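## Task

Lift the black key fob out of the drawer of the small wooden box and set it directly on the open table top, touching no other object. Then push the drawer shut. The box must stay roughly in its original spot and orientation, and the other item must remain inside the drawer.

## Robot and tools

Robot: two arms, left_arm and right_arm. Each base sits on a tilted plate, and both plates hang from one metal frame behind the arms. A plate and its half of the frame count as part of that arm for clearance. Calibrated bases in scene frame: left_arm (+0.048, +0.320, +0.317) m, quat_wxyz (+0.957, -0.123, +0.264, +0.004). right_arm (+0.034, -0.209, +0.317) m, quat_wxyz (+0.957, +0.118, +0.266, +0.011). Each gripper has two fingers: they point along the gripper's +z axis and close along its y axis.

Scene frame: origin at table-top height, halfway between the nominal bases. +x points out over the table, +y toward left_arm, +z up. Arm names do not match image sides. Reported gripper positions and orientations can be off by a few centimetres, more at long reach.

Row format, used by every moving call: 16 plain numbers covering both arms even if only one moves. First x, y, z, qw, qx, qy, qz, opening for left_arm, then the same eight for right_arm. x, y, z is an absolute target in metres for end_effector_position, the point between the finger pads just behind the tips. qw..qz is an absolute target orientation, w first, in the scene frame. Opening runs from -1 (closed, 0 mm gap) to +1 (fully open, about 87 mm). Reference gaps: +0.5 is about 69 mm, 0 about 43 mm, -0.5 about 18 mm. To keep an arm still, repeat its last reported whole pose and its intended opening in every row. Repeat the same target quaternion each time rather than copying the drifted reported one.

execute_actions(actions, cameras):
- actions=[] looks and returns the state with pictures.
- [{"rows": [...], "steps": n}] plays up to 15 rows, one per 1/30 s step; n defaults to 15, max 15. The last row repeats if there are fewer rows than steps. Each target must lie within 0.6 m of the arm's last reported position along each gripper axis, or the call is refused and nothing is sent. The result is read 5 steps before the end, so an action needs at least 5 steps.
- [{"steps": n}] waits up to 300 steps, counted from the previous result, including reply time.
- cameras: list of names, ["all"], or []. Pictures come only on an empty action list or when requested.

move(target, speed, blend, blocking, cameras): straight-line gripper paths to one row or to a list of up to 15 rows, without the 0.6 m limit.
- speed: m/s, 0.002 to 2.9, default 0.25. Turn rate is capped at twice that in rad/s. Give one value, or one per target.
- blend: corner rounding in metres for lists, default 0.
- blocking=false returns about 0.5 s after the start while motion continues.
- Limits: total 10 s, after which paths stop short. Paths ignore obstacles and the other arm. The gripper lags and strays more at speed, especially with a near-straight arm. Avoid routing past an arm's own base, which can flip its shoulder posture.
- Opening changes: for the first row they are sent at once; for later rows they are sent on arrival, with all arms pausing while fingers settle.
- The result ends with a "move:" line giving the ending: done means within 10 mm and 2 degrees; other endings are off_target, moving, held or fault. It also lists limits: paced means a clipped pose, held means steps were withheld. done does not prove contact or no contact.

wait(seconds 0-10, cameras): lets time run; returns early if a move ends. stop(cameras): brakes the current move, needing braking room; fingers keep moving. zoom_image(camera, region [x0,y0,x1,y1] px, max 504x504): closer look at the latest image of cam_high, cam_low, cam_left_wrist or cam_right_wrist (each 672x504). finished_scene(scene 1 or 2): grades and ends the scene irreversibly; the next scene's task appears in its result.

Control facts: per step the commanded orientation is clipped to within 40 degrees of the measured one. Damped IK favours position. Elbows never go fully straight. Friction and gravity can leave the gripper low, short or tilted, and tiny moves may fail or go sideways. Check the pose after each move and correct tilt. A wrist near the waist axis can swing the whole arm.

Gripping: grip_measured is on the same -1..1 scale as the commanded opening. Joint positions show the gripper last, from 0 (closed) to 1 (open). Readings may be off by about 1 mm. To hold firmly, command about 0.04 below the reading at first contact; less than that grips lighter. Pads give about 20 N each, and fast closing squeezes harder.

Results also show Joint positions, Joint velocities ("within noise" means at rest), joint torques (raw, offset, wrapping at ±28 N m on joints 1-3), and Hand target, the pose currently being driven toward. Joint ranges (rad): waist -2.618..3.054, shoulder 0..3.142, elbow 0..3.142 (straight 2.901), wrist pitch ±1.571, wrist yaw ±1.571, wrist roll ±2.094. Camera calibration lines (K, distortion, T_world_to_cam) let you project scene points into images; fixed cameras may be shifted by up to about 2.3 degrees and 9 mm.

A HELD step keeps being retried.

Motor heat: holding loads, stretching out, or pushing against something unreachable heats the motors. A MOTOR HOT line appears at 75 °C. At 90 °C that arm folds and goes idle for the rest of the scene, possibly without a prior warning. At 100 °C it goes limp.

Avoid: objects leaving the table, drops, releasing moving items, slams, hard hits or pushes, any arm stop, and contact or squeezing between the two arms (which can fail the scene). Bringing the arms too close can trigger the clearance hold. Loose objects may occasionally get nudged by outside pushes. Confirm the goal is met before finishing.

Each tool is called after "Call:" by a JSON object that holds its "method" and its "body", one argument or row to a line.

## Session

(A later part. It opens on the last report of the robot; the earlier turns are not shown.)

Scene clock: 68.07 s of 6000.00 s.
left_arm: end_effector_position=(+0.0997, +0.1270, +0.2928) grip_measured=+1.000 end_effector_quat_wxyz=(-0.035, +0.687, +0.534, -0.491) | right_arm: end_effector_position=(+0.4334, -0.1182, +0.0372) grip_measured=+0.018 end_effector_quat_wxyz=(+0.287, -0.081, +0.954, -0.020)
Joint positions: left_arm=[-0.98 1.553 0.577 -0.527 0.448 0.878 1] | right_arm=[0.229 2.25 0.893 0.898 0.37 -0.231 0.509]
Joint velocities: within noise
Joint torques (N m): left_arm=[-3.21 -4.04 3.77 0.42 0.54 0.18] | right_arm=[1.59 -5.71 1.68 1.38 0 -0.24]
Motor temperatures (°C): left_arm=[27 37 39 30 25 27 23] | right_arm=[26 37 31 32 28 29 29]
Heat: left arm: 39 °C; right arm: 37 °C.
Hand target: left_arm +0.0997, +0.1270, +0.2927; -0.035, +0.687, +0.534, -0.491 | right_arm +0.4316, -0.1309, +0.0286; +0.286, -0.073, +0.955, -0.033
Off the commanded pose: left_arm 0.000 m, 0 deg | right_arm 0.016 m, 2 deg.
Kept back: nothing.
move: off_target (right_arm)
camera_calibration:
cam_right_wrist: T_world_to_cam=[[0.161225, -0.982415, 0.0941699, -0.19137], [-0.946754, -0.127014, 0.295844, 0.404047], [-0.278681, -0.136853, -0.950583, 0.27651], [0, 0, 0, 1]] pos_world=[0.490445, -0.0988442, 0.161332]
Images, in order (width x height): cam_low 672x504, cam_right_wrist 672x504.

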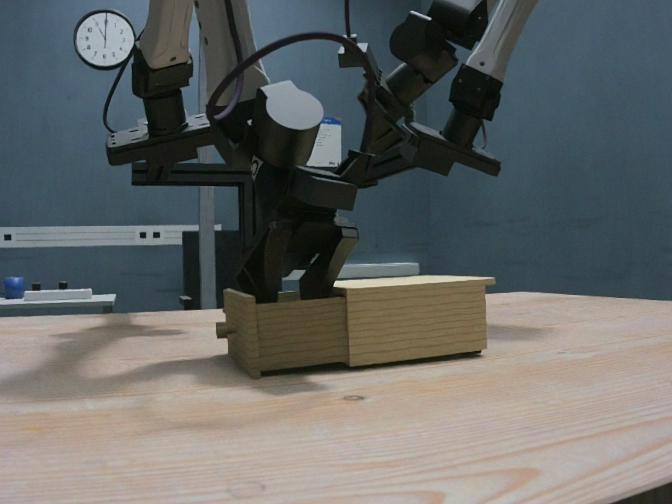

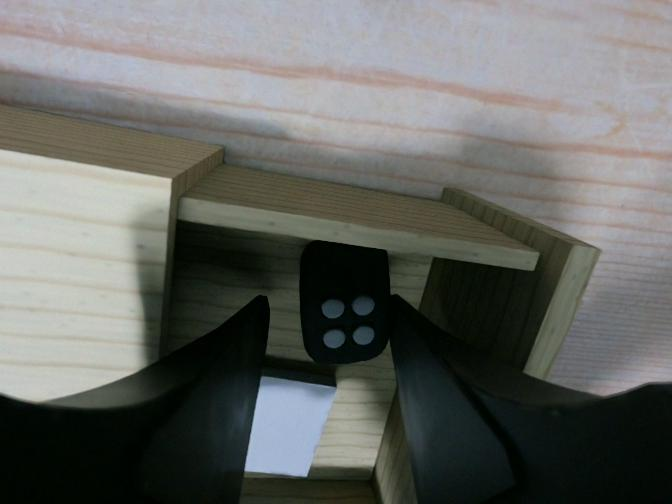

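Call:
{"method": "move", "body": {
  "target": [
    [0.0997, 0.1270, 0.2928, -0.035, 0.687, 0.534, -0.491, 1, 0.432, -0.126, 0.030, 0.2862, -0.0733, 0.9548, -0.0327, -0.19]
  ],
  "speed": 0.05,
  "cameras": ["cam_right_wrist"]
}}

Scene clock: 69.93 s of 6000.00 s.
left_arm: end_effector_position=(+0.0997, +0.1270, +0.2928) grip_measured=+1.000 end_effector_quat_wxyz=(-0.035, +0.687, +0.534, -0.491) | right_arm: end_effector_position=(+0.4351, -0.1240, +0.0365) grip_measured=-0.190 end_effector_quat_wxyz=(+0.289, -0.077, +0.954, -0.026)
Joint positions: left_arm=[-0.98 1.553 0.577 -0.527 0.448 0.878 1] | right_arm=[0.218 2.25 0.893 0.906 0.373 -0.233 0.405]
Joint velocities: within noise
Joint torques (N m): left_arm=[-3.21 -4.07 3.74 0.42 0.54 0.18] | right_arm=[4 -5.72 2.06 1.28 0.07 -0.1]
Motor temperatures (°C): left_arm=[27 37 39 30 25 27 23] | right_arm=[26 37 31 32 28 29 29]
Heat: left arm: 39 °C; right arm: 37 °C.
Hand target: left_arm +0.0997, +0.1270, +0.2927; -0.035, +0.687, +0.534, -0.491 | right_arm +0.4318, -0.1261, +0.0301; +0.286, -0.073, +0.955, -0.033
Off the commanded pose: left_arm 0.000 m, 0 deg | right_arm 0.007 m, 1 deg.
Kept back: nothing.
move: done
camera_calibration:
cam_right_wrist: T_world_to_cam=[[0.149835, -0.983289, 0.103404, -0.192696], [-0.949431, -0.113907, 0.292586, 0.408044], [-0.275918, -0.142014, -0.950632, 0.273582], [0, 0, 0, 1]] pos_world=[0.491769, -0.104144, 0.160614]
Images, in order (width x height): cam_right_wrist 672x504.

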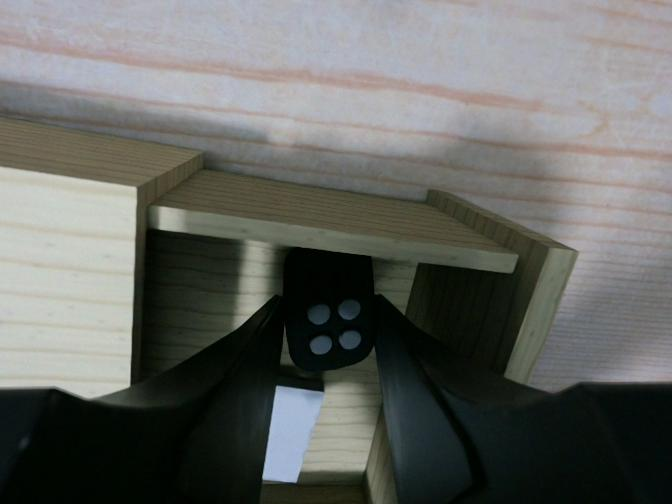

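Call:
{"method": "move", "body": {
  "target": [
    [0.0997, 0.1270, 0.2928, -0.035, 0.687, 0.534, -0.491, 1, 0.430, -0.108, 0.034, 0.2862, -0.0733, 0.9548, -0.0327, -0.19],
    [0.0997, 0.1270, 0.2928, -0.035, 0.687, 0.534, -0.491, 1, 0.430, -0.110, 0.026, 0.2862, -0.0733, 0.9548, -0.0327, -0.12]
  ],
  "speed": 0.06,
  "cameras": ["cam_right_wrist", "cam_low"]
}}

Scene clock: 71.47 s of 6000.00 s.
left_arm: end_effector_position=(+0.0997, +0.1270, +0.2928) grip_measured=+1.000 end_effector_quat_wxyz=(-0.035, +0.687, +0.534, -0.491) | right_arm: end_effector_position=(+0.4332, -0.1167, +0.0320) grip_measured=-0.121 end_effector_quat_wxyz=(+0.288, -0.075, +0.954, -0.043)
Joint positions: left_arm=[-0.98 1.553 0.577 -0.527 0.448 0.878 1] | right_arm=[0.249 2.289 0.917 0.919 0.436 -0.226 0.44]
Joint velocities: within noise
Joint torques (N m): left_arm=[-3.22 -4.07 3.74 0.44 0.54 0.19] | right_arm=[4.81 -5.94 2.26 1.17 -0.17 0.01]
Motor temperatures (°C): left_arm=[27 37 39 30 25 27 23] | right_arm=[26 37 31 32 28 29 29]
Heat: left arm: 39 °C; right arm: 37 °C.
Hand target: left_arm +0.0997, +0.1270, +0.2927; -0.035, +0.687, +0.534, -0.491 | right_arm +0.4298, -0.1101, +0.0262; +0.286, -0.073, +0.955, -0.033
Off the commanded pose: left_arm 0.000 m, 0 deg | right_arm 0.010 m, 1 deg.
Kept back: nothing.
move: done; target 2's new opening was sent with right_arm's hand 0.013 m and 1 deg from that target
camera_calibration:
cam_right_wrist: T_world_to_cam=[[0.135132, -0.981554, 0.135243, -0.179123], [-0.951484, -0.0904702, 0.294096, 0.411919], [-0.276436, -0.168423, -0.946159, 0.26677], [0, 0, 0, 1]] pos_world=[0.489885, -0.0936217, 0.155489]
Images, in order (width x height): cam_low 672x504, cam_right_wrist 672x504.

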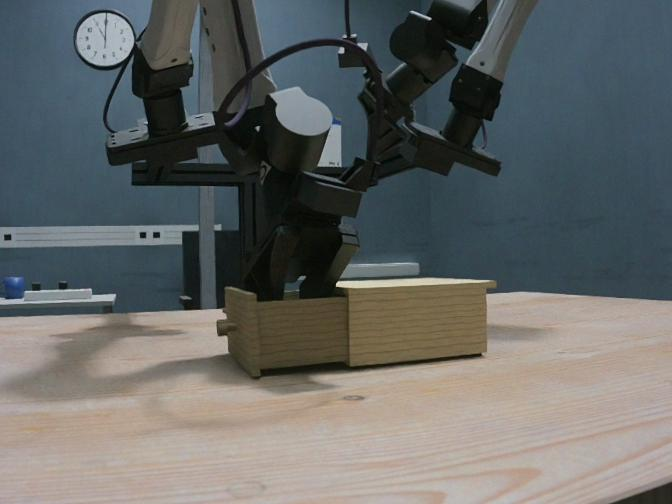

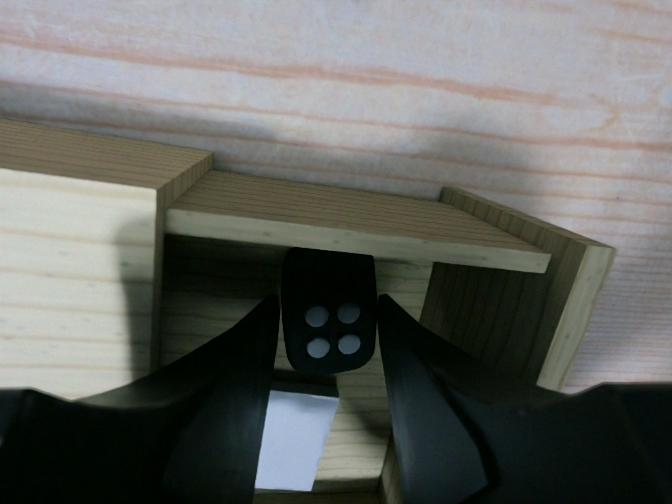

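Call:
{"method": "move", "body": {
  "target": [
    [0.0997, 0.1270, 0.2928, -0.035, 0.687, 0.534, -0.491, 1, 0.430, -0.110, 0.026, 0.2862, -0.0733, 0.9548, -0.0327, -0.27]
  ],
  "speed": 0.06,
  "cameras": ["cam_right_wrist"]
}}

Scene clock: 72.43 s of 6000.00 s.
left_arm: end_effector_position=(+0.0997, +0.1270, +0.2928) grip_measured=+1.000 end_effector_quat_wxyz=(-0.035, +0.687, +0.534, -0.491) | right_arm: end_effector_position=(+0.4332, -0.1166, +0.0320) grip_measured=-0.179 end_effector_quat_wxyz=(+0.288, -0.074, +0.954, -0.043)
Joint positions: left_arm=[-0.98 1.553 0.577 -0.527 0.448 0.878 1] | right_arm=[0.249 2.289 0.917 0.919 0.435 -0.225 0.411]
Joint velocities: within noise
Joint torques (N m): left_arm=[-3.19 -4.07 3.77 0.43 0.52 0.18] | right_arm=[4.92 -5.94 2.28 1.19 -0.17 -0.02]
Motor temperatures (°C): left_arm=[27 37 39 30 25 27 23] | right_arm=[26 37 31 32 28 29 29]
Heat: left arm: 39 °C; right arm: 37 °C.
Hand target: left_arm +0.0997, +0.1270, +0.2927; -0.035, +0.687, +0.534, -0.491 | right_arm +0.4298, -0.1101, +0.0262; +0.286, -0.073, +0.955, -0.033
Off the commanded pose: left_arm 0.000 m, 0 deg | right_arm 0.009 m, 1 deg.
Kept back: nothing.
move: done
camera_calibration:
cam_right_wrist: T_world_to_cam=[[0.134713, -0.981707, 0.134548, -0.178932], [-0.951541, -0.0902833, 0.293972, 0.411946], [-0.276447, -0.167629, -0.946297, 0.26695], [0, 0, 0, 1]] pos_world=[0.489885, -0.0937179, 0.155589]
Images, in order (width x height): cam_right_wrist 672x504.

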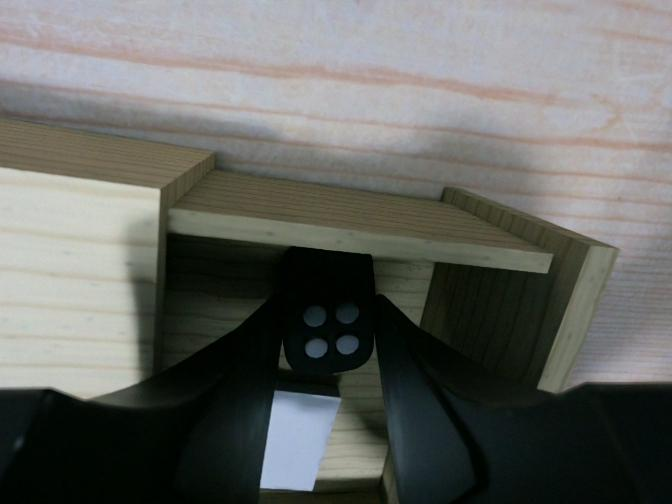

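Call:
{"method": "move", "body": {
  "target": [
    [0.0997, 0.1270, 0.2928, -0.035, 0.687, 0.534, -0.491, 1, 0.432, -0.112, 0.060, 0.2862, -0.0733, 0.9548, -0.0327, -0.27],
    [0.0997, 0.1270, 0.2928, -0.035, 0.687, 0.534, -0.491, 1, 0.432, -0.115, 0.140, 0.2862, -0.0733, 0.9548, -0.0327, -0.27]
  ],
  "speed": [0.08, 0.2],
  "cameras": ["cam_right_wrist", "cam_low", "cam_high"]
}}

Scene clock: 74.50 s of 6000.00 s.
left_arm: end_effector_position=(+0.0997, +0.1270, +0.2928) grip_measured=+1.000 end_effector_quat_wxyz=(-0.035, +0.687, +0.534, -0.491) | right_arm: end_effector_position=(+0.4268, -0.1161, +0.1295) grip_measured=-0.179 end_effector_quat_wxyz=(+0.275, -0.083, +0.957, -0.034)
Joint positions: left_arm=[-0.98 1.553 0.577 -0.527 0.448 0.878 1] | right_arm=[0.35 1.876 0.753 0.612 0.506 -0.169 0.411]
Joint velocities: within noise
Joint torques (N m): left_arm=[-3.18 -4.11 3.81 0.43 0.53 0.17] | right_arm=[5.11 -9.52 2.35 1.07 0.11 0]
Motor temperatures (°C): left_arm=[27 37 39 29 25 27 23] | right_arm=[26 37 31 32 28 29 29]
Heat: left arm: 39 °C; right arm: 37 °C.
Hand target: left_arm +0.0997, +0.1270, +0.2927; -0.035, +0.687, +0.534, -0.491 | right_arm +0.4320, -0.1150, +0.1397; +0.286, -0.073, +0.955, -0.033
Off the commanded pose: left_arm 0.000 m, 0 deg | right_arm 0.012 m, 2 deg.
Kept back: nothing.
move: off_target (right_arm)
camera_calibration:
cam_right_wrist: T_world_to_cam=[[0.157944, -0.980237, 0.119122, -0.198437], [-0.940141, -0.112386, 0.321722, 0.366184], [-0.301976, -0.162806, -0.939311, 0.368094], [0, 0, 0, 1]] pos_world=[0.486762, -0.0934337, 0.251583]
Images, in order (width x height): cam_high 672x504, cam_low 672x504, cam_right_wrist 672x504.

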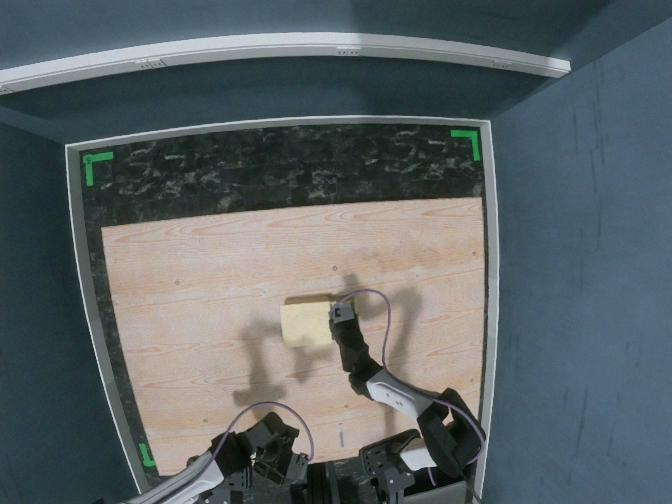

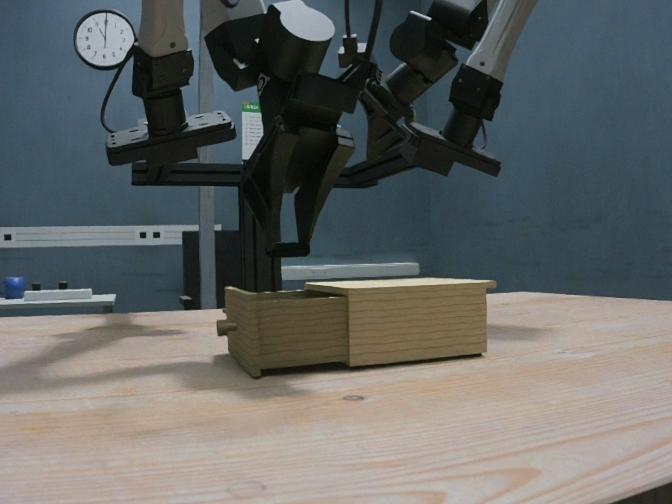

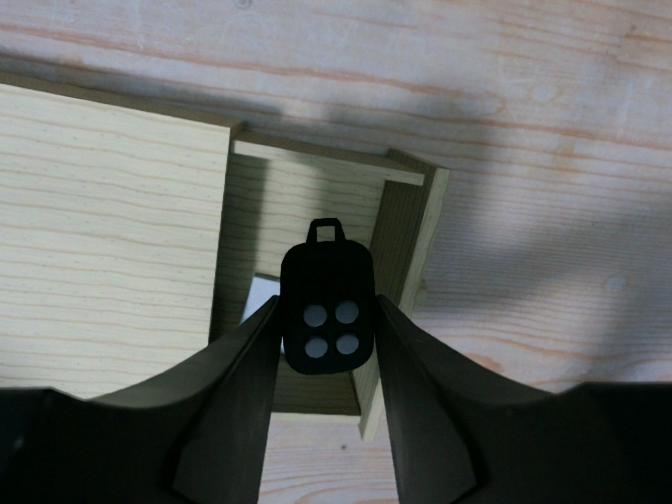

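Call:
{"method": "move", "body": {
  "target": [
    [0.0997, 0.1270, 0.2928, -0.035, 0.687, 0.534, -0.491, 1, 0.435, -0.310, 0.130, 0.2862, -0.0733, 0.9548, -0.0327, -0.27],
    [0.0997, 0.1270, 0.2928, -0.035, 0.687, 0.534, -0.491, 1, 0.435, -0.312, 0.045, 0.2862, -0.0733, 0.9548, -0.0327, -0.27]
  ],
  "speed": [0.35, 0.15],
  "blend": [0.03, 0],
  "cameras": ["cam_right_wrist", "cam_low", "cam_high"]
}}

Scene clock: 76.60 s of 6000.00 s.
left_arm: end_effector_position=(+0.0997, +0.1270, +0.2928) grip_measured=+1.000 end_effector_quat_wxyz=(-0.035, +0.687, +0.534, -0.491) | right_arm: end_effector_position=(+0.4301, -0.3086, +0.0473) grip_measured=-0.179 end_effector_quat_wxyz=(+0.276, -0.071, +0.958, -0.031)
Joint positions: left_arm=[-0.98 1.553 0.577 -0.527 0.448 0.878 1] | right_arm=[-0.28 2.03 0.817 0.771 -0.059 -0.436 0.411]
Joint velocities: within noise
Joint torques (N m): left_arm=[-3.22 -4.08 3.75 0.42 0.54 0.17] | right_arm=[0.35 -6.46 2.76 1.35 -0.23 -0.23]
Motor temperatures (°C): left_arm=[27 37 39 29 25 27 23] | right_arm=[26 37 31 32 28 29 29]
Heat: left arm: 39 °C; right arm: 37 °C.
Hand target: left_arm +0.0997, +0.1270, +0.2927; -0.035, +0.687, +0.534, -0.491 | right_arm +0.4348, -0.3119, +0.0452; +0.286, -0.073, +0.955, -0.033
Off the commanded pose: left_arm 0.000 m, 0 deg | right_arm 0.006 m, 1 deg.
Kept back: nothing.
move: done
camera_calibration:
cam_right_wrist: T_world_to_cam=[[0.136442, -0.984875, 0.106788, -0.369383], [-0.943073, -0.0961286, 0.31839, 0.38056], [-0.303309, -0.144151, -0.941926, 0.267012], [0, 0, 0, 1]] pos_world=[0.490283, -0.288724, 0.169785]
Images, in order (width x height): cam_high 672x504, cam_low 672x504, cam_right_wrist 672x504.

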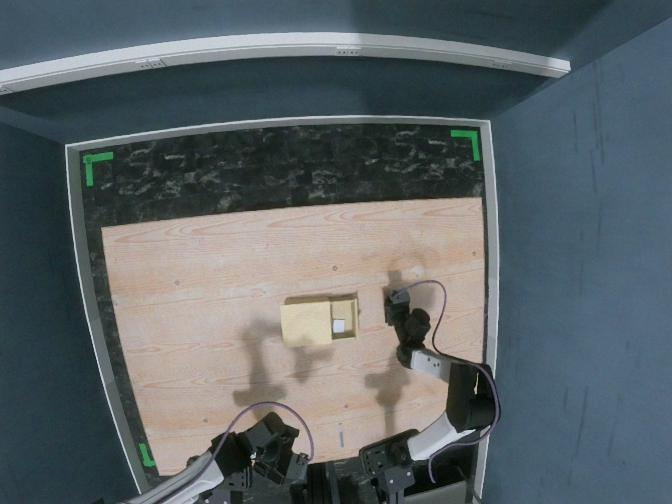

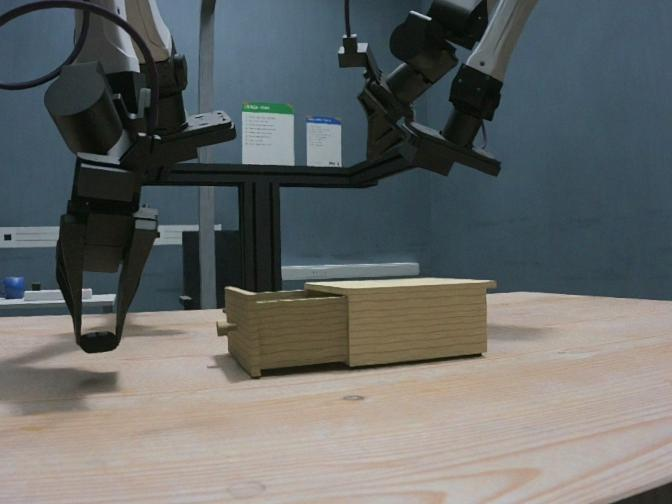

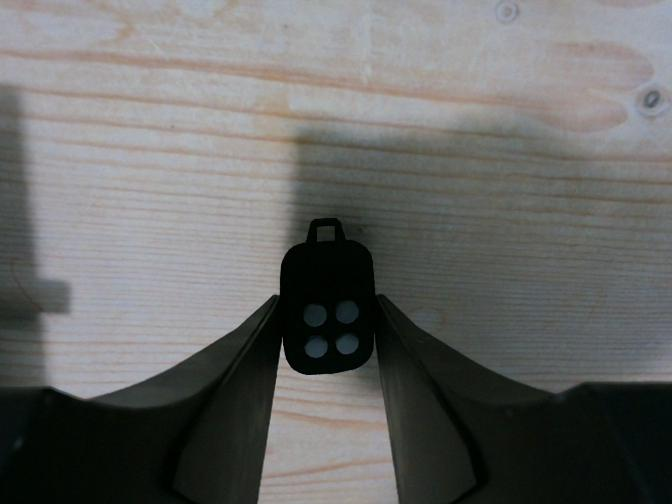

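Call:
{"method": "move", "body": {
  "target": [0.0997, 0.1270, 0.2928, -0.035, 0.687, 0.534, -0.491, 1, 0.435, -0.312, 0.019, 0.2862, -0.0733, 0.9548, -0.0327, -0.27],
  "speed": 0.05,
  "cameras": ["cam_right_wrist", "cam_low"]
}}

Call:
{"method": "zoom_image", "body": {
  "camera": "cam_low",
  "region": [30, 250, 230, 400]
}}

Scene clock: 77.70 s of 6000.00 s.
left_arm: end_effector_position=(+0.0997, +0.1270, +0.2928) grip_measured=+1.000 end_effector_quat_wxyz=(-0.035, +0.687, +0.534, -0.491) | right_arm: end_effector_position=(+0.4297, -0.3081, +0.0211) grip_measured=-0.179 end_effector_quat_wxyz=(+0.274, -0.071, +0.959, -0.030)
Joint positions: left_arm=[-0.98 1.553 0.577 -0.527 0.448 0.878 1] | right_arm=[-0.286 2.14 0.876 0.82 -0.064 -0.439 0.411]
Joint velocities: within noise
Joint torques (N m): left_arm=[-3.19 -4.11 3.75 0.43 0.53 0.18] | right_arm=[0.32 -6.64 2.44 1.37 -0.28 -0.23]
Motor temperatures (°C): left_arm=[27 37 39 29 25 27 23] | right_arm=[26 37 31 32 28 29 29]
Heat: left arm: 39 °C; right arm: 37 °C.
Hand target: left_arm +0.0997, +0.1270, +0.2927; -0.035, +0.687, +0.534, -0.491 | right_arm +0.4349, -0.3119, +0.0193; +0.286, -0.073, +0.955, -0.033
Off the commanded pose: left_arm 0.000 m, 0 deg | right_arm 0.007 m, 1 deg.
Kept back: nothing.
move: done
camera_calibration:
cam_right_wrist: T_world_to_cam=[[0.137258, -0.984932, 0.105211, -0.366466], [-0.942182, -0.0970391, 0.320743, 0.387914], [-0.3057, -0.143152, -0.941305, 0.24366], [0, 0, 0, 1]] pos_world=[0.490273, -0.288421, 0.143493]
Images, in order (width x height): cam_low 672x504, cam_right_wrist 672x504.

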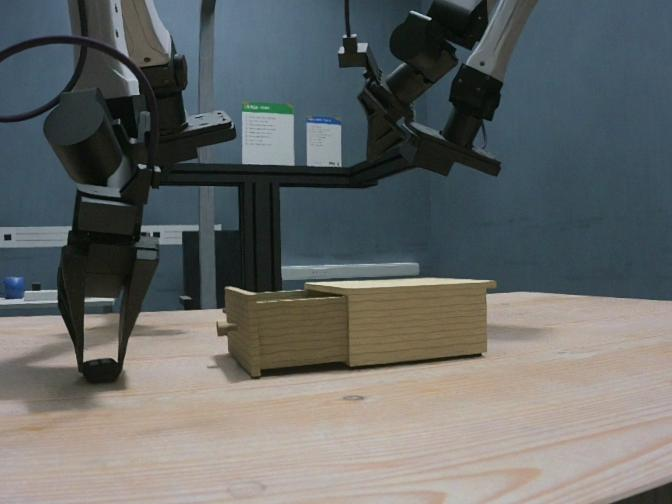

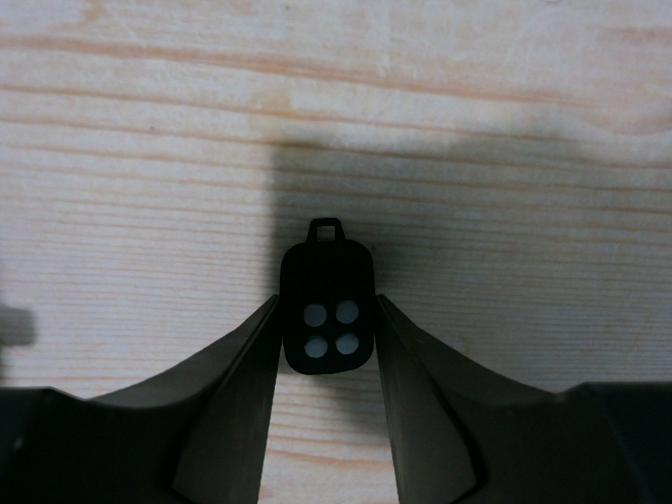

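Scaled by 2.520 from the camera's 672x504 image, which has a finer 960x720 frame.

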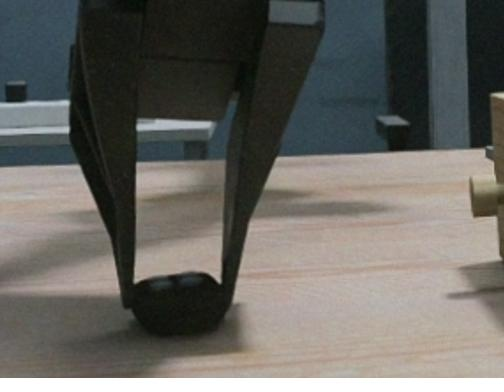

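Call:
{"method": "move", "body": {
  "target": [0.0997, 0.1270, 0.2928, -0.035, 0.687, 0.534, -0.491, 1, 0.435, -0.312, 0.010, 0.2862, -0.0733, 0.9548, -0.0327, -0.27],
  "speed": 0.03,
  "cameras": ["cam_low"]
}}

Call:
{"method": "zoom_image", "body": {
  "camera": "cam_low",
  "region": [30, 280, 200, 420]
}}

Scene clock: 78.63 s of 6000.00 s.
left_arm: end_effector_position=(+0.0997, +0.1270, +0.2928) grip_measured=+1.000 end_effector_quat_wxyz=(-0.035, +0.687, +0.534, -0.491) | right_arm: end_effector_position=(+0.4314, -0.3084, +0.0191) grip_measured=-0.179 end_effector_quat_wxyz=(+0.278, -0.071, +0.958, -0.031)
Joint positions: left_arm=[-0.98 1.553 0.577 -0.527 0.448 0.878 1] | right_arm=[-0.286 2.152 0.882 0.832 -0.064 -0.439 0.411]
Joint velocities: within noise
Joint torques (N m): left_arm=[-3.23 -4.05 3.77 0.43 0.53 0.19] | right_arm=[0.17 -4.77 3.81 1.42 -0.22 -0.24]
Motor temperatures (°C): left_arm=[27 37 39 29 25 27 23] | right_arm=[26 37 31 32 28 29 29]
Heat: left arm: 39 °C; right arm: 37 °C.
Hand target: left_arm +0.0997, +0.1270, +0.2927; -0.035, +0.687, +0.534, -0.491 | right_arm +0.4345, -0.3119, +0.0105; +0.286, -0.073, +0.955, -0.033
Off the commanded pose: left_arm 0.000 m, 0 deg | right_arm 0.010 m, 1 deg.
Kept back: nothing.
move: done
Images, in order (width x height): cam_low 672x504.

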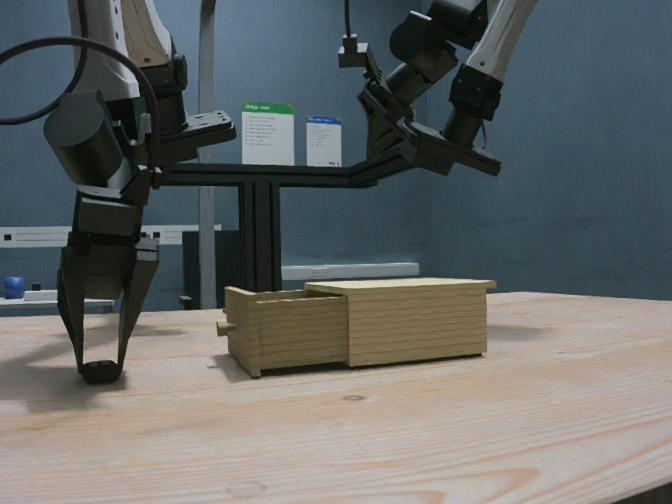

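Scaled by 2.965 from the camera's 672x504 image, which has a finer 960x720 frame.

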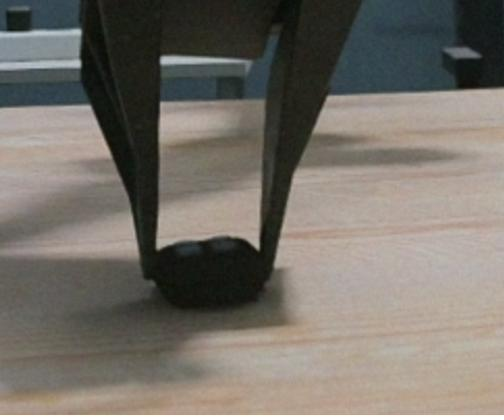

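Call:
{"method": "move", "body": {
  "target": [
    [0.0997, 0.1270, 0.2928, -0.035, 0.687, 0.534, -0.491, 1, 0.433, -0.310, 0.019, 0.2862, -0.0733, 0.9548, -0.0327, -0.24],
    [0.0997, 0.1270, 0.2928, -0.035, 0.687, 0.534, -0.491, 1, 0.433, -0.310, 0.020, 0.2862, -0.0733, 0.9548, -0.0327, 0.0]
  ],
  "speed": [0.03, 0.03],
  "cameras": ["cam_low", "cam_right_wrist"]
}}

Scene clock: 80.87 s of 6000.00 s.
left_arm: end_effector_position=(+0.0997, +0.1270, +0.2928) grip_measured=+1.000 end_effector_quat_wxyz=(-0.035, +0.687, +0.534, -0.491) | right_arm: end_effector_position=(+0.4310, -0.3083, +0.0196) grip_measured=+0.000 end_effector_quat_wxyz=(+0.279, -0.071, +0.957, -0.032)
Joint positions: left_arm=[-0.98 1.553 0.577 -0.527 0.448 0.878 1] | right_arm=[-0.286 2.152 0.877 0.841 -0.064 -0.44 0.5]
Joint velocities: within noise
Joint torques (N m): left_arm=[-3.21 -4.07 3.73 0.43 0.53 0.18] | right_arm=[0.65 -7.73 1.2 1.28 -0.18 -0.21]
Motor temperatures (°C): left_arm=[27 37 39 29 25 27 23] | right_arm=[26 37 31 33 28 29 29]
Heat: left arm: 39 °C; right arm: 37 °C.
Hand target: left_arm +0.0997, +0.1270, +0.2927; -0.035, +0.687, +0.534, -0.491 | right_arm +0.4330, -0.3100, +0.0200; +0.286, -0.073, +0.955, -0.033
Off the commanded pose: left_arm 0.000 m, 0 deg | right_arm 0.003 m, 1 deg.
Kept back: nothing.
move: done
camera_calibration:
cam_right_wrist: T_world_to_cam=[[0.136403, -0.984513, 0.110131, -0.366326], [-0.945514, -0.096205, 0.311044, 0.391461], [-0.295632, -0.146558, -0.943993, 0.23716], [0, 0, 0, 1]] pos_world=[0.490212, -0.288235, 0.14246]
Images, in order (width x height): cam_low 672x504, cam_right_wrist 672x504.

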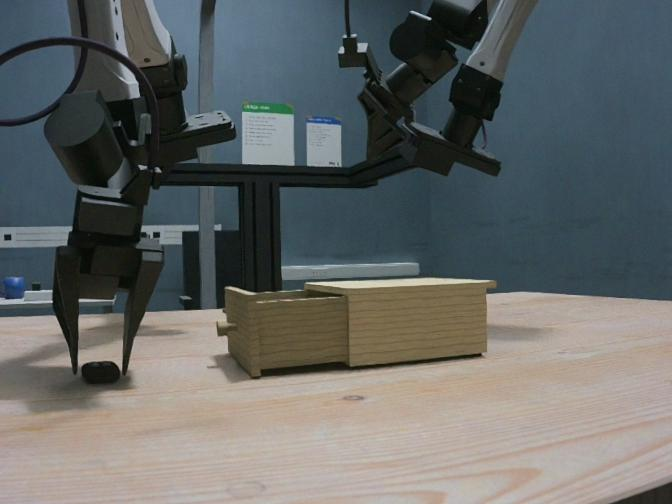

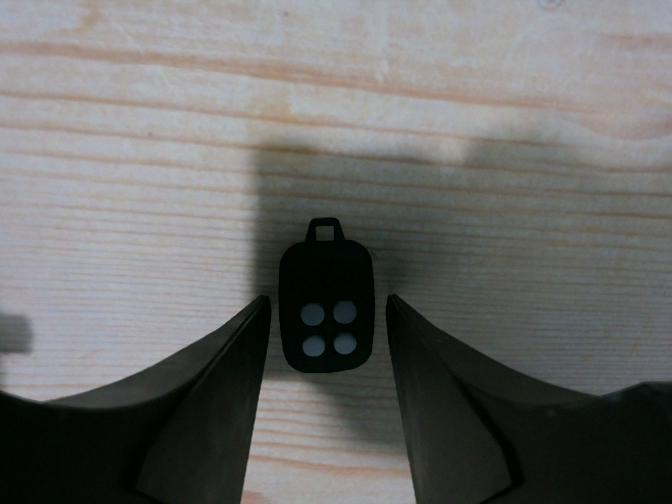

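Call:
{"method": "move", "body": {
  "target": [
    [0.0997, 0.1270, 0.2928, -0.035, 0.687, 0.534, -0.491, 1, 0.432, -0.310, 0.080, 0.2862, -0.0733, 0.9548, -0.0327, 0.0],
    [0.0997, 0.1270, 0.2928, -0.035, 0.687, 0.534, -0.491, 1, 0.398, -0.222, 0.110, 0.2382, 0.0420, 0.9556, 0.1684, -1]
  ],
  "speed": [0.15, 0.3],
  "blend": [0.02, 0],
  "cameras": ["cam_low", "cam_right_wrist", "cam_high"]
}}

Call:
{"method": "zoom_image", "body": {
  "camera": "cam_high",
  "region": [260, 280, 400, 360]
}}

Scene clock: 83.80 s of 6000.00 s.
left_arm: end_effector_position=(+0.0997, +0.1270, +0.2928) grip_measured=+1.000 end_effector_quat_wxyz=(-0.035, +0.687, +0.534, -0.491) | right_arm: end_effector_position=(+0.3880, -0.2240, +0.0971) grip_measured=-0.973 end_effector_quat_wxyz=(+0.221, +0.045, +0.960, +0.163)
Joint positions: left_arm=[-0.98 1.553 0.577 -0.527 0.448 0.878 1] | right_arm=[-0.236 1.798 0.669 0.521 -0.303 -0.114 0.013]
Joint velocities: within noise
Joint torques (N m): left_arm=[-3.18 -4.07 3.75 0.43 0.54 0.19] | right_arm=[2.14 -10.35 1.42 0.82 -0.31 -0.09]
Motor temperatures (°C): left_arm=[27 37 39 29 25 27 23] | right_arm=[26 37 30 32 28 29 29]
Heat: left arm: 39 °C; right arm: 37 °C.
Hand target: left_arm +0.0997, +0.1270, +0.2927; -0.035, +0.687, +0.534, -0.491 | right_arm +0.3979, -0.2220, +0.1094; +0.238, +0.042, +0.956, +0.168
Off the commanded pose: left_arm 0.000 m, 0 deg | right_arm 0.016 m, 2 deg.
Kept back: nothing.
move: off_target (right_arm); target 2's new opening was sent with right_arm's hand 0.017 m and 2 deg from that target
camera_calibration:
cam_right_wrist: T_world_to_cam=[[0.00562158, -0.945255, -0.326284, -0.184094], [-0.911545, -0.139004, 0.386994, 0.304662], [-0.411162, 0.295247, -0.862424, 0.44586], [0, 0, 0, 1]] pos_world=[0.462069, -0.263305, 0.206551]
Images, in order (width x height): cam_high 672x504, cam_low 672x504, cam_right_wrist 672x504.

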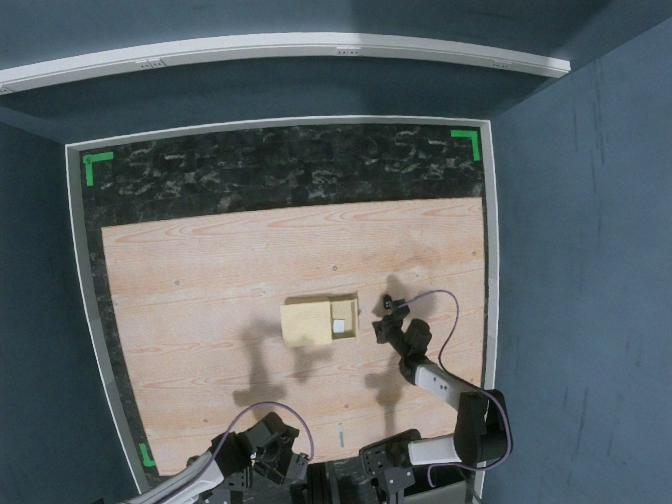

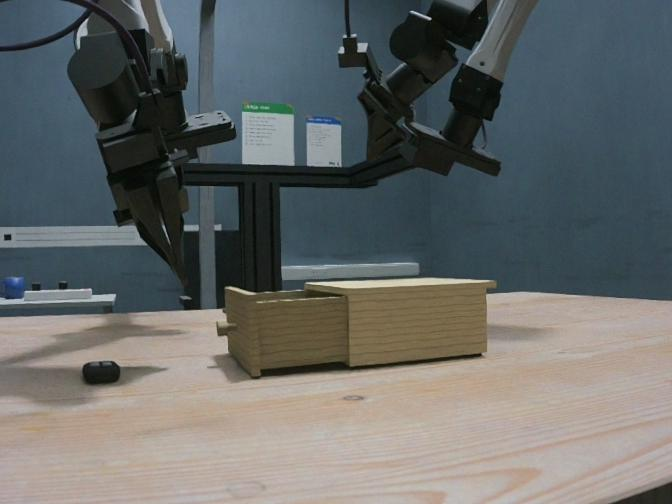

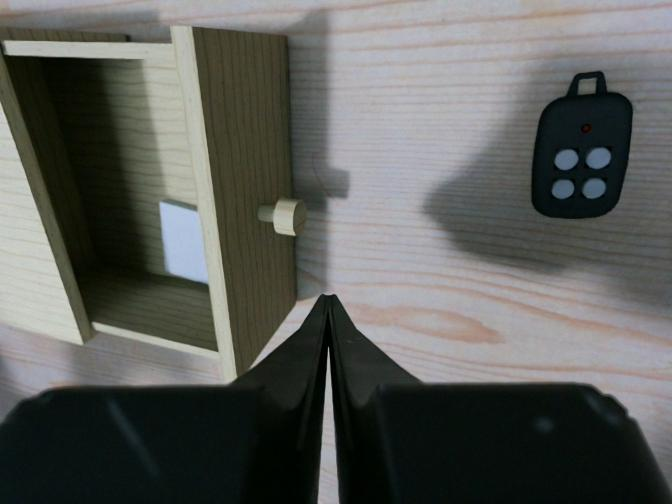

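Scaled by 3.600 from the camera's 672x504 image, which has a finer 960x720 frame.

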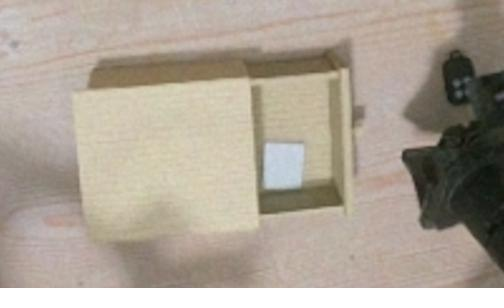

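Call:
{"method": "move", "body": {
  "target": [
    [0.0997, 0.1270, 0.2928, -0.035, 0.687, 0.534, -0.491, 1, 0.380, -0.205, 0.076, 0.2382, 0.0420, 0.9556, 0.1684, -1],
    [0.0997, 0.1270, 0.2928, -0.035, 0.687, 0.534, -0.491, 1, 0.380, -0.110, 0.076, 0.2382, 0.0420, 0.9556, 0.1684, -1]
  ],
  "speed": [0.15, 0.07],
  "cameras": ["cam_low", "cam_right_wrist", "cam_high"]
}}

Call:
{"method": "zoom_image", "body": {
  "camera": "cam_high",
  "region": [260, 280, 400, 360]
}}

Scene clock: 86.87 s of 6000.00 s.
left_arm: end_effector_position=(+0.0997, +0.1270, +0.2928) grip_measured=+1.000 end_effector_quat_wxyz=(-0.035, +0.687, +0.534, -0.491) | right_arm: end_effector_position=(+0.3818, -0.1336, +0.0748) grip_measured=-0.973 end_effector_quat_wxyz=(+0.241, +0.046, +0.961, +0.131)
Joint positions: left_arm=[-0.98 1.553 0.577 -0.527 0.448 0.878 1] | right_arm=[0.08 2.002 0.623 0.839 0.022 0.046 0.013]
Joint velocities: within noise
Joint torques (N m): left_arm=[-3.23 -4.11 3.74 0.43 0.53 0.17] | right_arm=[5.85 -5.15 1.59 1.12 -0.64 0.11]
Motor temperatures (°C): left_arm=[27 37 39 29 25 27 23] | right_arm=[26 37 30 32 28 29 29]
Heat: left arm: 39 °C; right arm: 37 °C.
Hand target: left_arm +0.0997, +0.1270, +0.2927; -0.035, +0.687, +0.534, -0.491 | right_arm +0.3793, -0.1107, +0.0768; +0.237, +0.042, +0.956, +0.168
Off the commanded pose: left_arm 0.000 m, 0 deg | right_arm 0.024 m, 4 deg.
Kept back: nothing.
move: off_target (right_arm)
camera_calibration:
cam_right_wrist: T_world_to_cam=[[-0.00589664, -0.963918, -0.266133, -0.108378], [-0.927119, -0.094459, 0.362667, 0.333844], [-0.37472, 0.248875, -0.89311, 0.37959], [0, 0, 0, 1]] pos_world=[0.451115, -0.167404, 0.189098]
Images, in order (width x height): cam_high 672x504, cam_low 672x504, cam_right_wrist 672x504.

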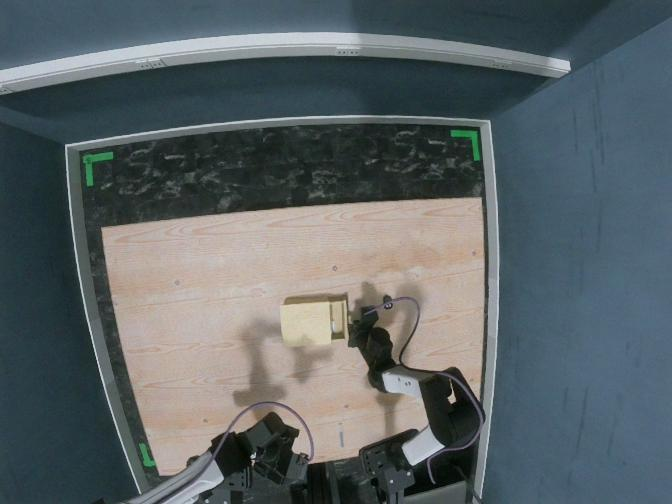

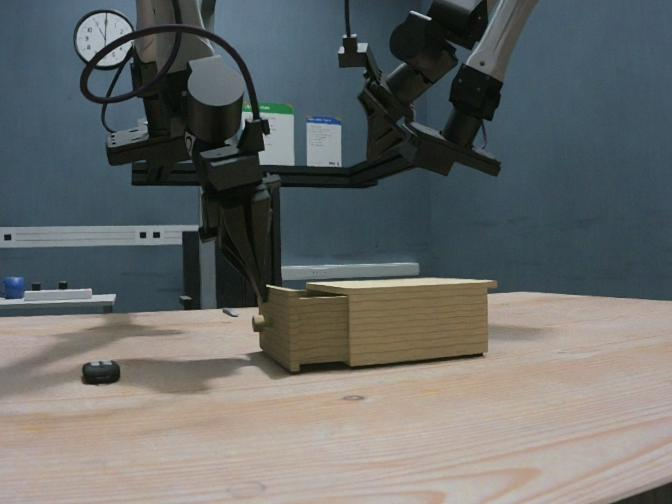

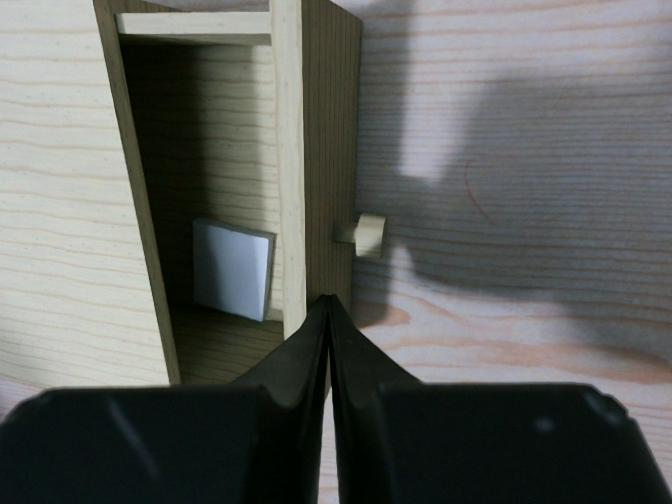

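Scaled by 3.600 from the camera's 672x504 image, which has a finer 960x720 frame.

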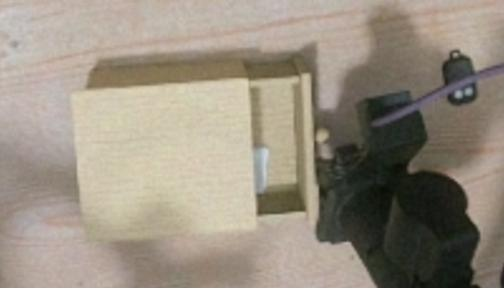

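Call:
{"method": "move", "body": {
  "target": [0.0997, 0.1270, 0.2928, -0.035, 0.687, 0.534, -0.491, 1, 0.380, -0.074, 0.076, 0.2382, 0.0420, 0.9556, 0.1684, -1],
  "speed": 0.06,
  "cameras": ["cam_low", "cam_right_wrist", "cam_high"]
}}

Call:
{"method": "zoom_image", "body": {
  "camera": "cam_high",
  "region": [260, 280, 400, 360]
}}

Scene clock: 88.03 s of 6000.00 s.
left_arm: end_effector_position=(+0.0997, +0.1270, +0.2928) grip_measured=+1.000 end_effector_quat_wxyz=(-0.035, +0.687, +0.534, -0.491) | right_arm: end_effector_position=(+0.3751, -0.0990, +0.0722) grip_measured=-0.973 end_effector_quat_wxyz=(+0.231, +0.044, +0.964, +0.128)
Joint positions: left_arm=[-0.98 1.553 0.577 -0.527 0.448 0.878 1] | right_arm=[0.191 2.055 0.651 0.839 0.121 0.103 0.013]
Joint velocities: within noise
Joint torques (N m): left_arm=[-3.23 -4.08 3.81 0.43 0.53 0.17] | right_arm=[6.57 -5.18 2.51 1.18 -0.7 0.11]
Motor temperatures (°C): left_arm=[27 37 39 29 25 27 23] | right_arm=[26 37 30 32 28 29 29]
Heat: left arm: 39 °C; right arm: 37 °C.
Hand target: left_arm +0.0997, +0.1270, +0.2927; -0.035, +0.687, +0.534, -0.491 | right_arm +0.3793, -0.0748, +0.0772; +0.237, +0.042, +0.956, +0.168
Off the commanded pose: left_arm 0.000 m, 0 deg | right_arm 0.026 m, 5 deg.
Kept back: nothing.
move: off_target (right_arm)
camera_calibration:
cam_right_wrist: T_world_to_cam=[[-0.00548269, -0.965701, -0.259599, -0.0765849], [-0.919045, -0.0974489, 0.381916, 0.327279], [-0.394115, 0.240677, -0.886988, 0.372179], [0, 0, 0, 1]] pos_world=[0.447045, -0.13164, 0.185244]
Images, in order (width x height): cam_high 672x504, cam_low 672x504, cam_right_wrist 672x504.

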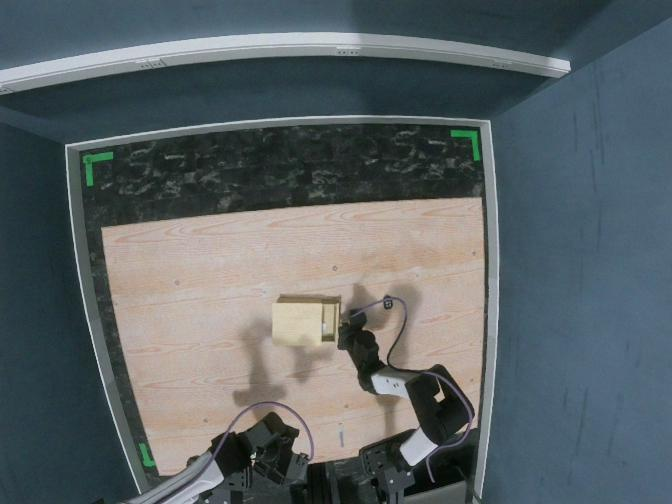

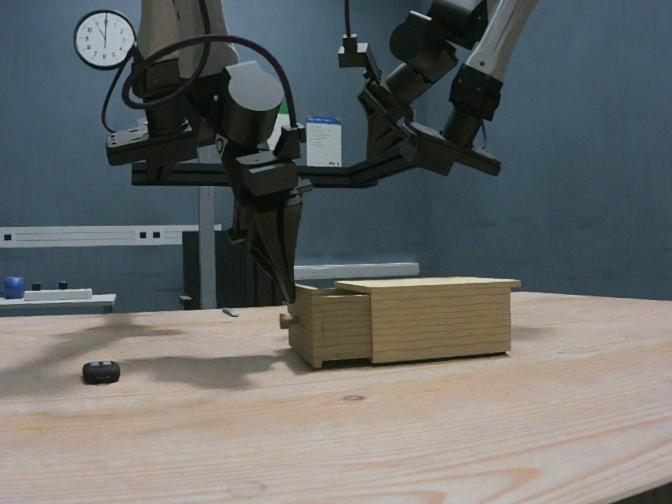

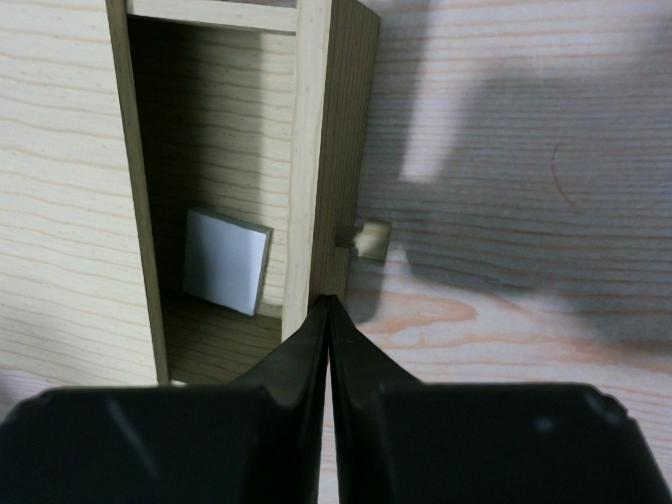

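Scaled by 3.600 from the camera's 672x504 image, which has a finer 960x720 frame.

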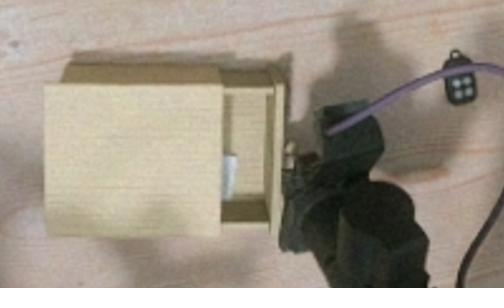

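Call:
{"method": "move", "body": {
  "target": [0.395, 0.205, 0.140, 0.2382, -0.0420, 0.9556, -0.1684, -1, 0.3751, -0.1040, 0.0740, 0.2382, 0.0420, 0.9556, 0.1684, -1],
  "speed": 0.5,
  "cameras": ["cam_low", "cam_left_wrist", "cam_high"]
}}

Scene clock: 92.10 s of 6000.00 s.
left_arm: end_effector_position=(+0.3900, +0.2061, +0.1415) grip_measured=-0.993 end_effector_quat_wxyz=(+0.232, -0.038, +0.956, -0.175) | right_arm: end_effector_position=(+0.3694, -0.1008, +0.0716) grip_measured=-0.973 end_effector_quat_wxyz=(+0.226, +0.043, +0.959, +0.167)
Joint positions: left_arm=[-0.256 1.744 0.557 0.622 -0.068 -0.123 0.003] | right_arm=[0.139 2.056 0.629 0.859 0.002 0.094 0.013]
Joint velocities: within noise
Joint torques (N m): left_arm=[-3.58 -6 3.28 1.68 -0.02 0.11] | right_arm=[2.25 -7.2 0.18 1.2 -0.29 -0.31]
Motor temperatures (°C): left_arm=[27 38 38 29 25 27 23] | right_arm=[26 37 30 32 28 29 29]
Heat: left arm: 38 °C; right arm: 37 °C.
Hand target: left_arm +0.3950, +0.2050, +0.1402; +0.238, -0.042, +0.956, -0.169 | right_arm +0.3750, -0.1040, +0.0740; +0.238, +0.042, +0.956, +0.168
Off the commanded pose: left_arm 0.005 m, 1 deg | right_arm 0.007 m, 1 deg.
Kept back: nothing.
move: done
camera_calibration:
cam_left_wrist: T_world_to_cam=[[-0.00531745, -0.940129, 0.340777, 0.145629], [-0.930741, 0.129258, 0.342072, 0.312632], [-0.36564, -0.315356, -0.875704, 0.472374], [0, 0, 0, 1]] pos_world=[0.464473, 0.245466, 0.25709]
Images, in order (width x height): cam_high 672x504, cam_low 672x504, cam_left_wrist 672x504.

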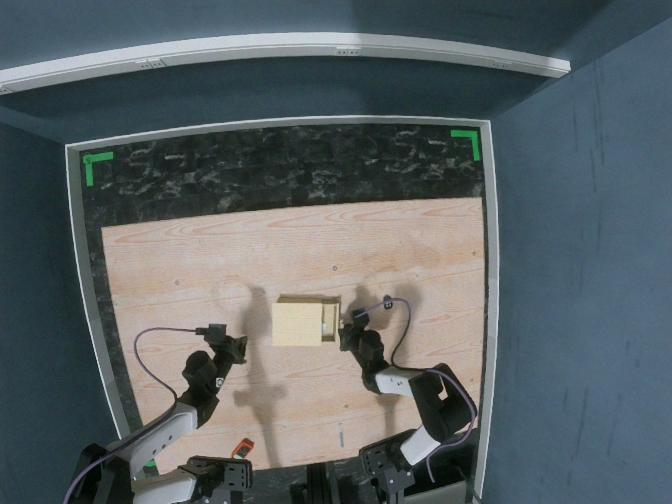

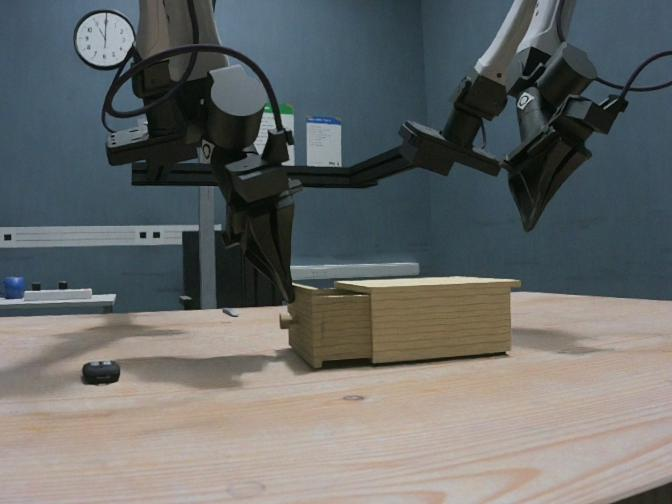

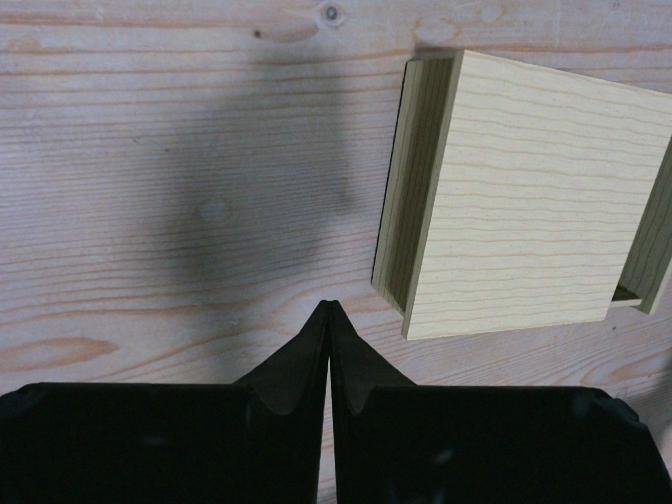

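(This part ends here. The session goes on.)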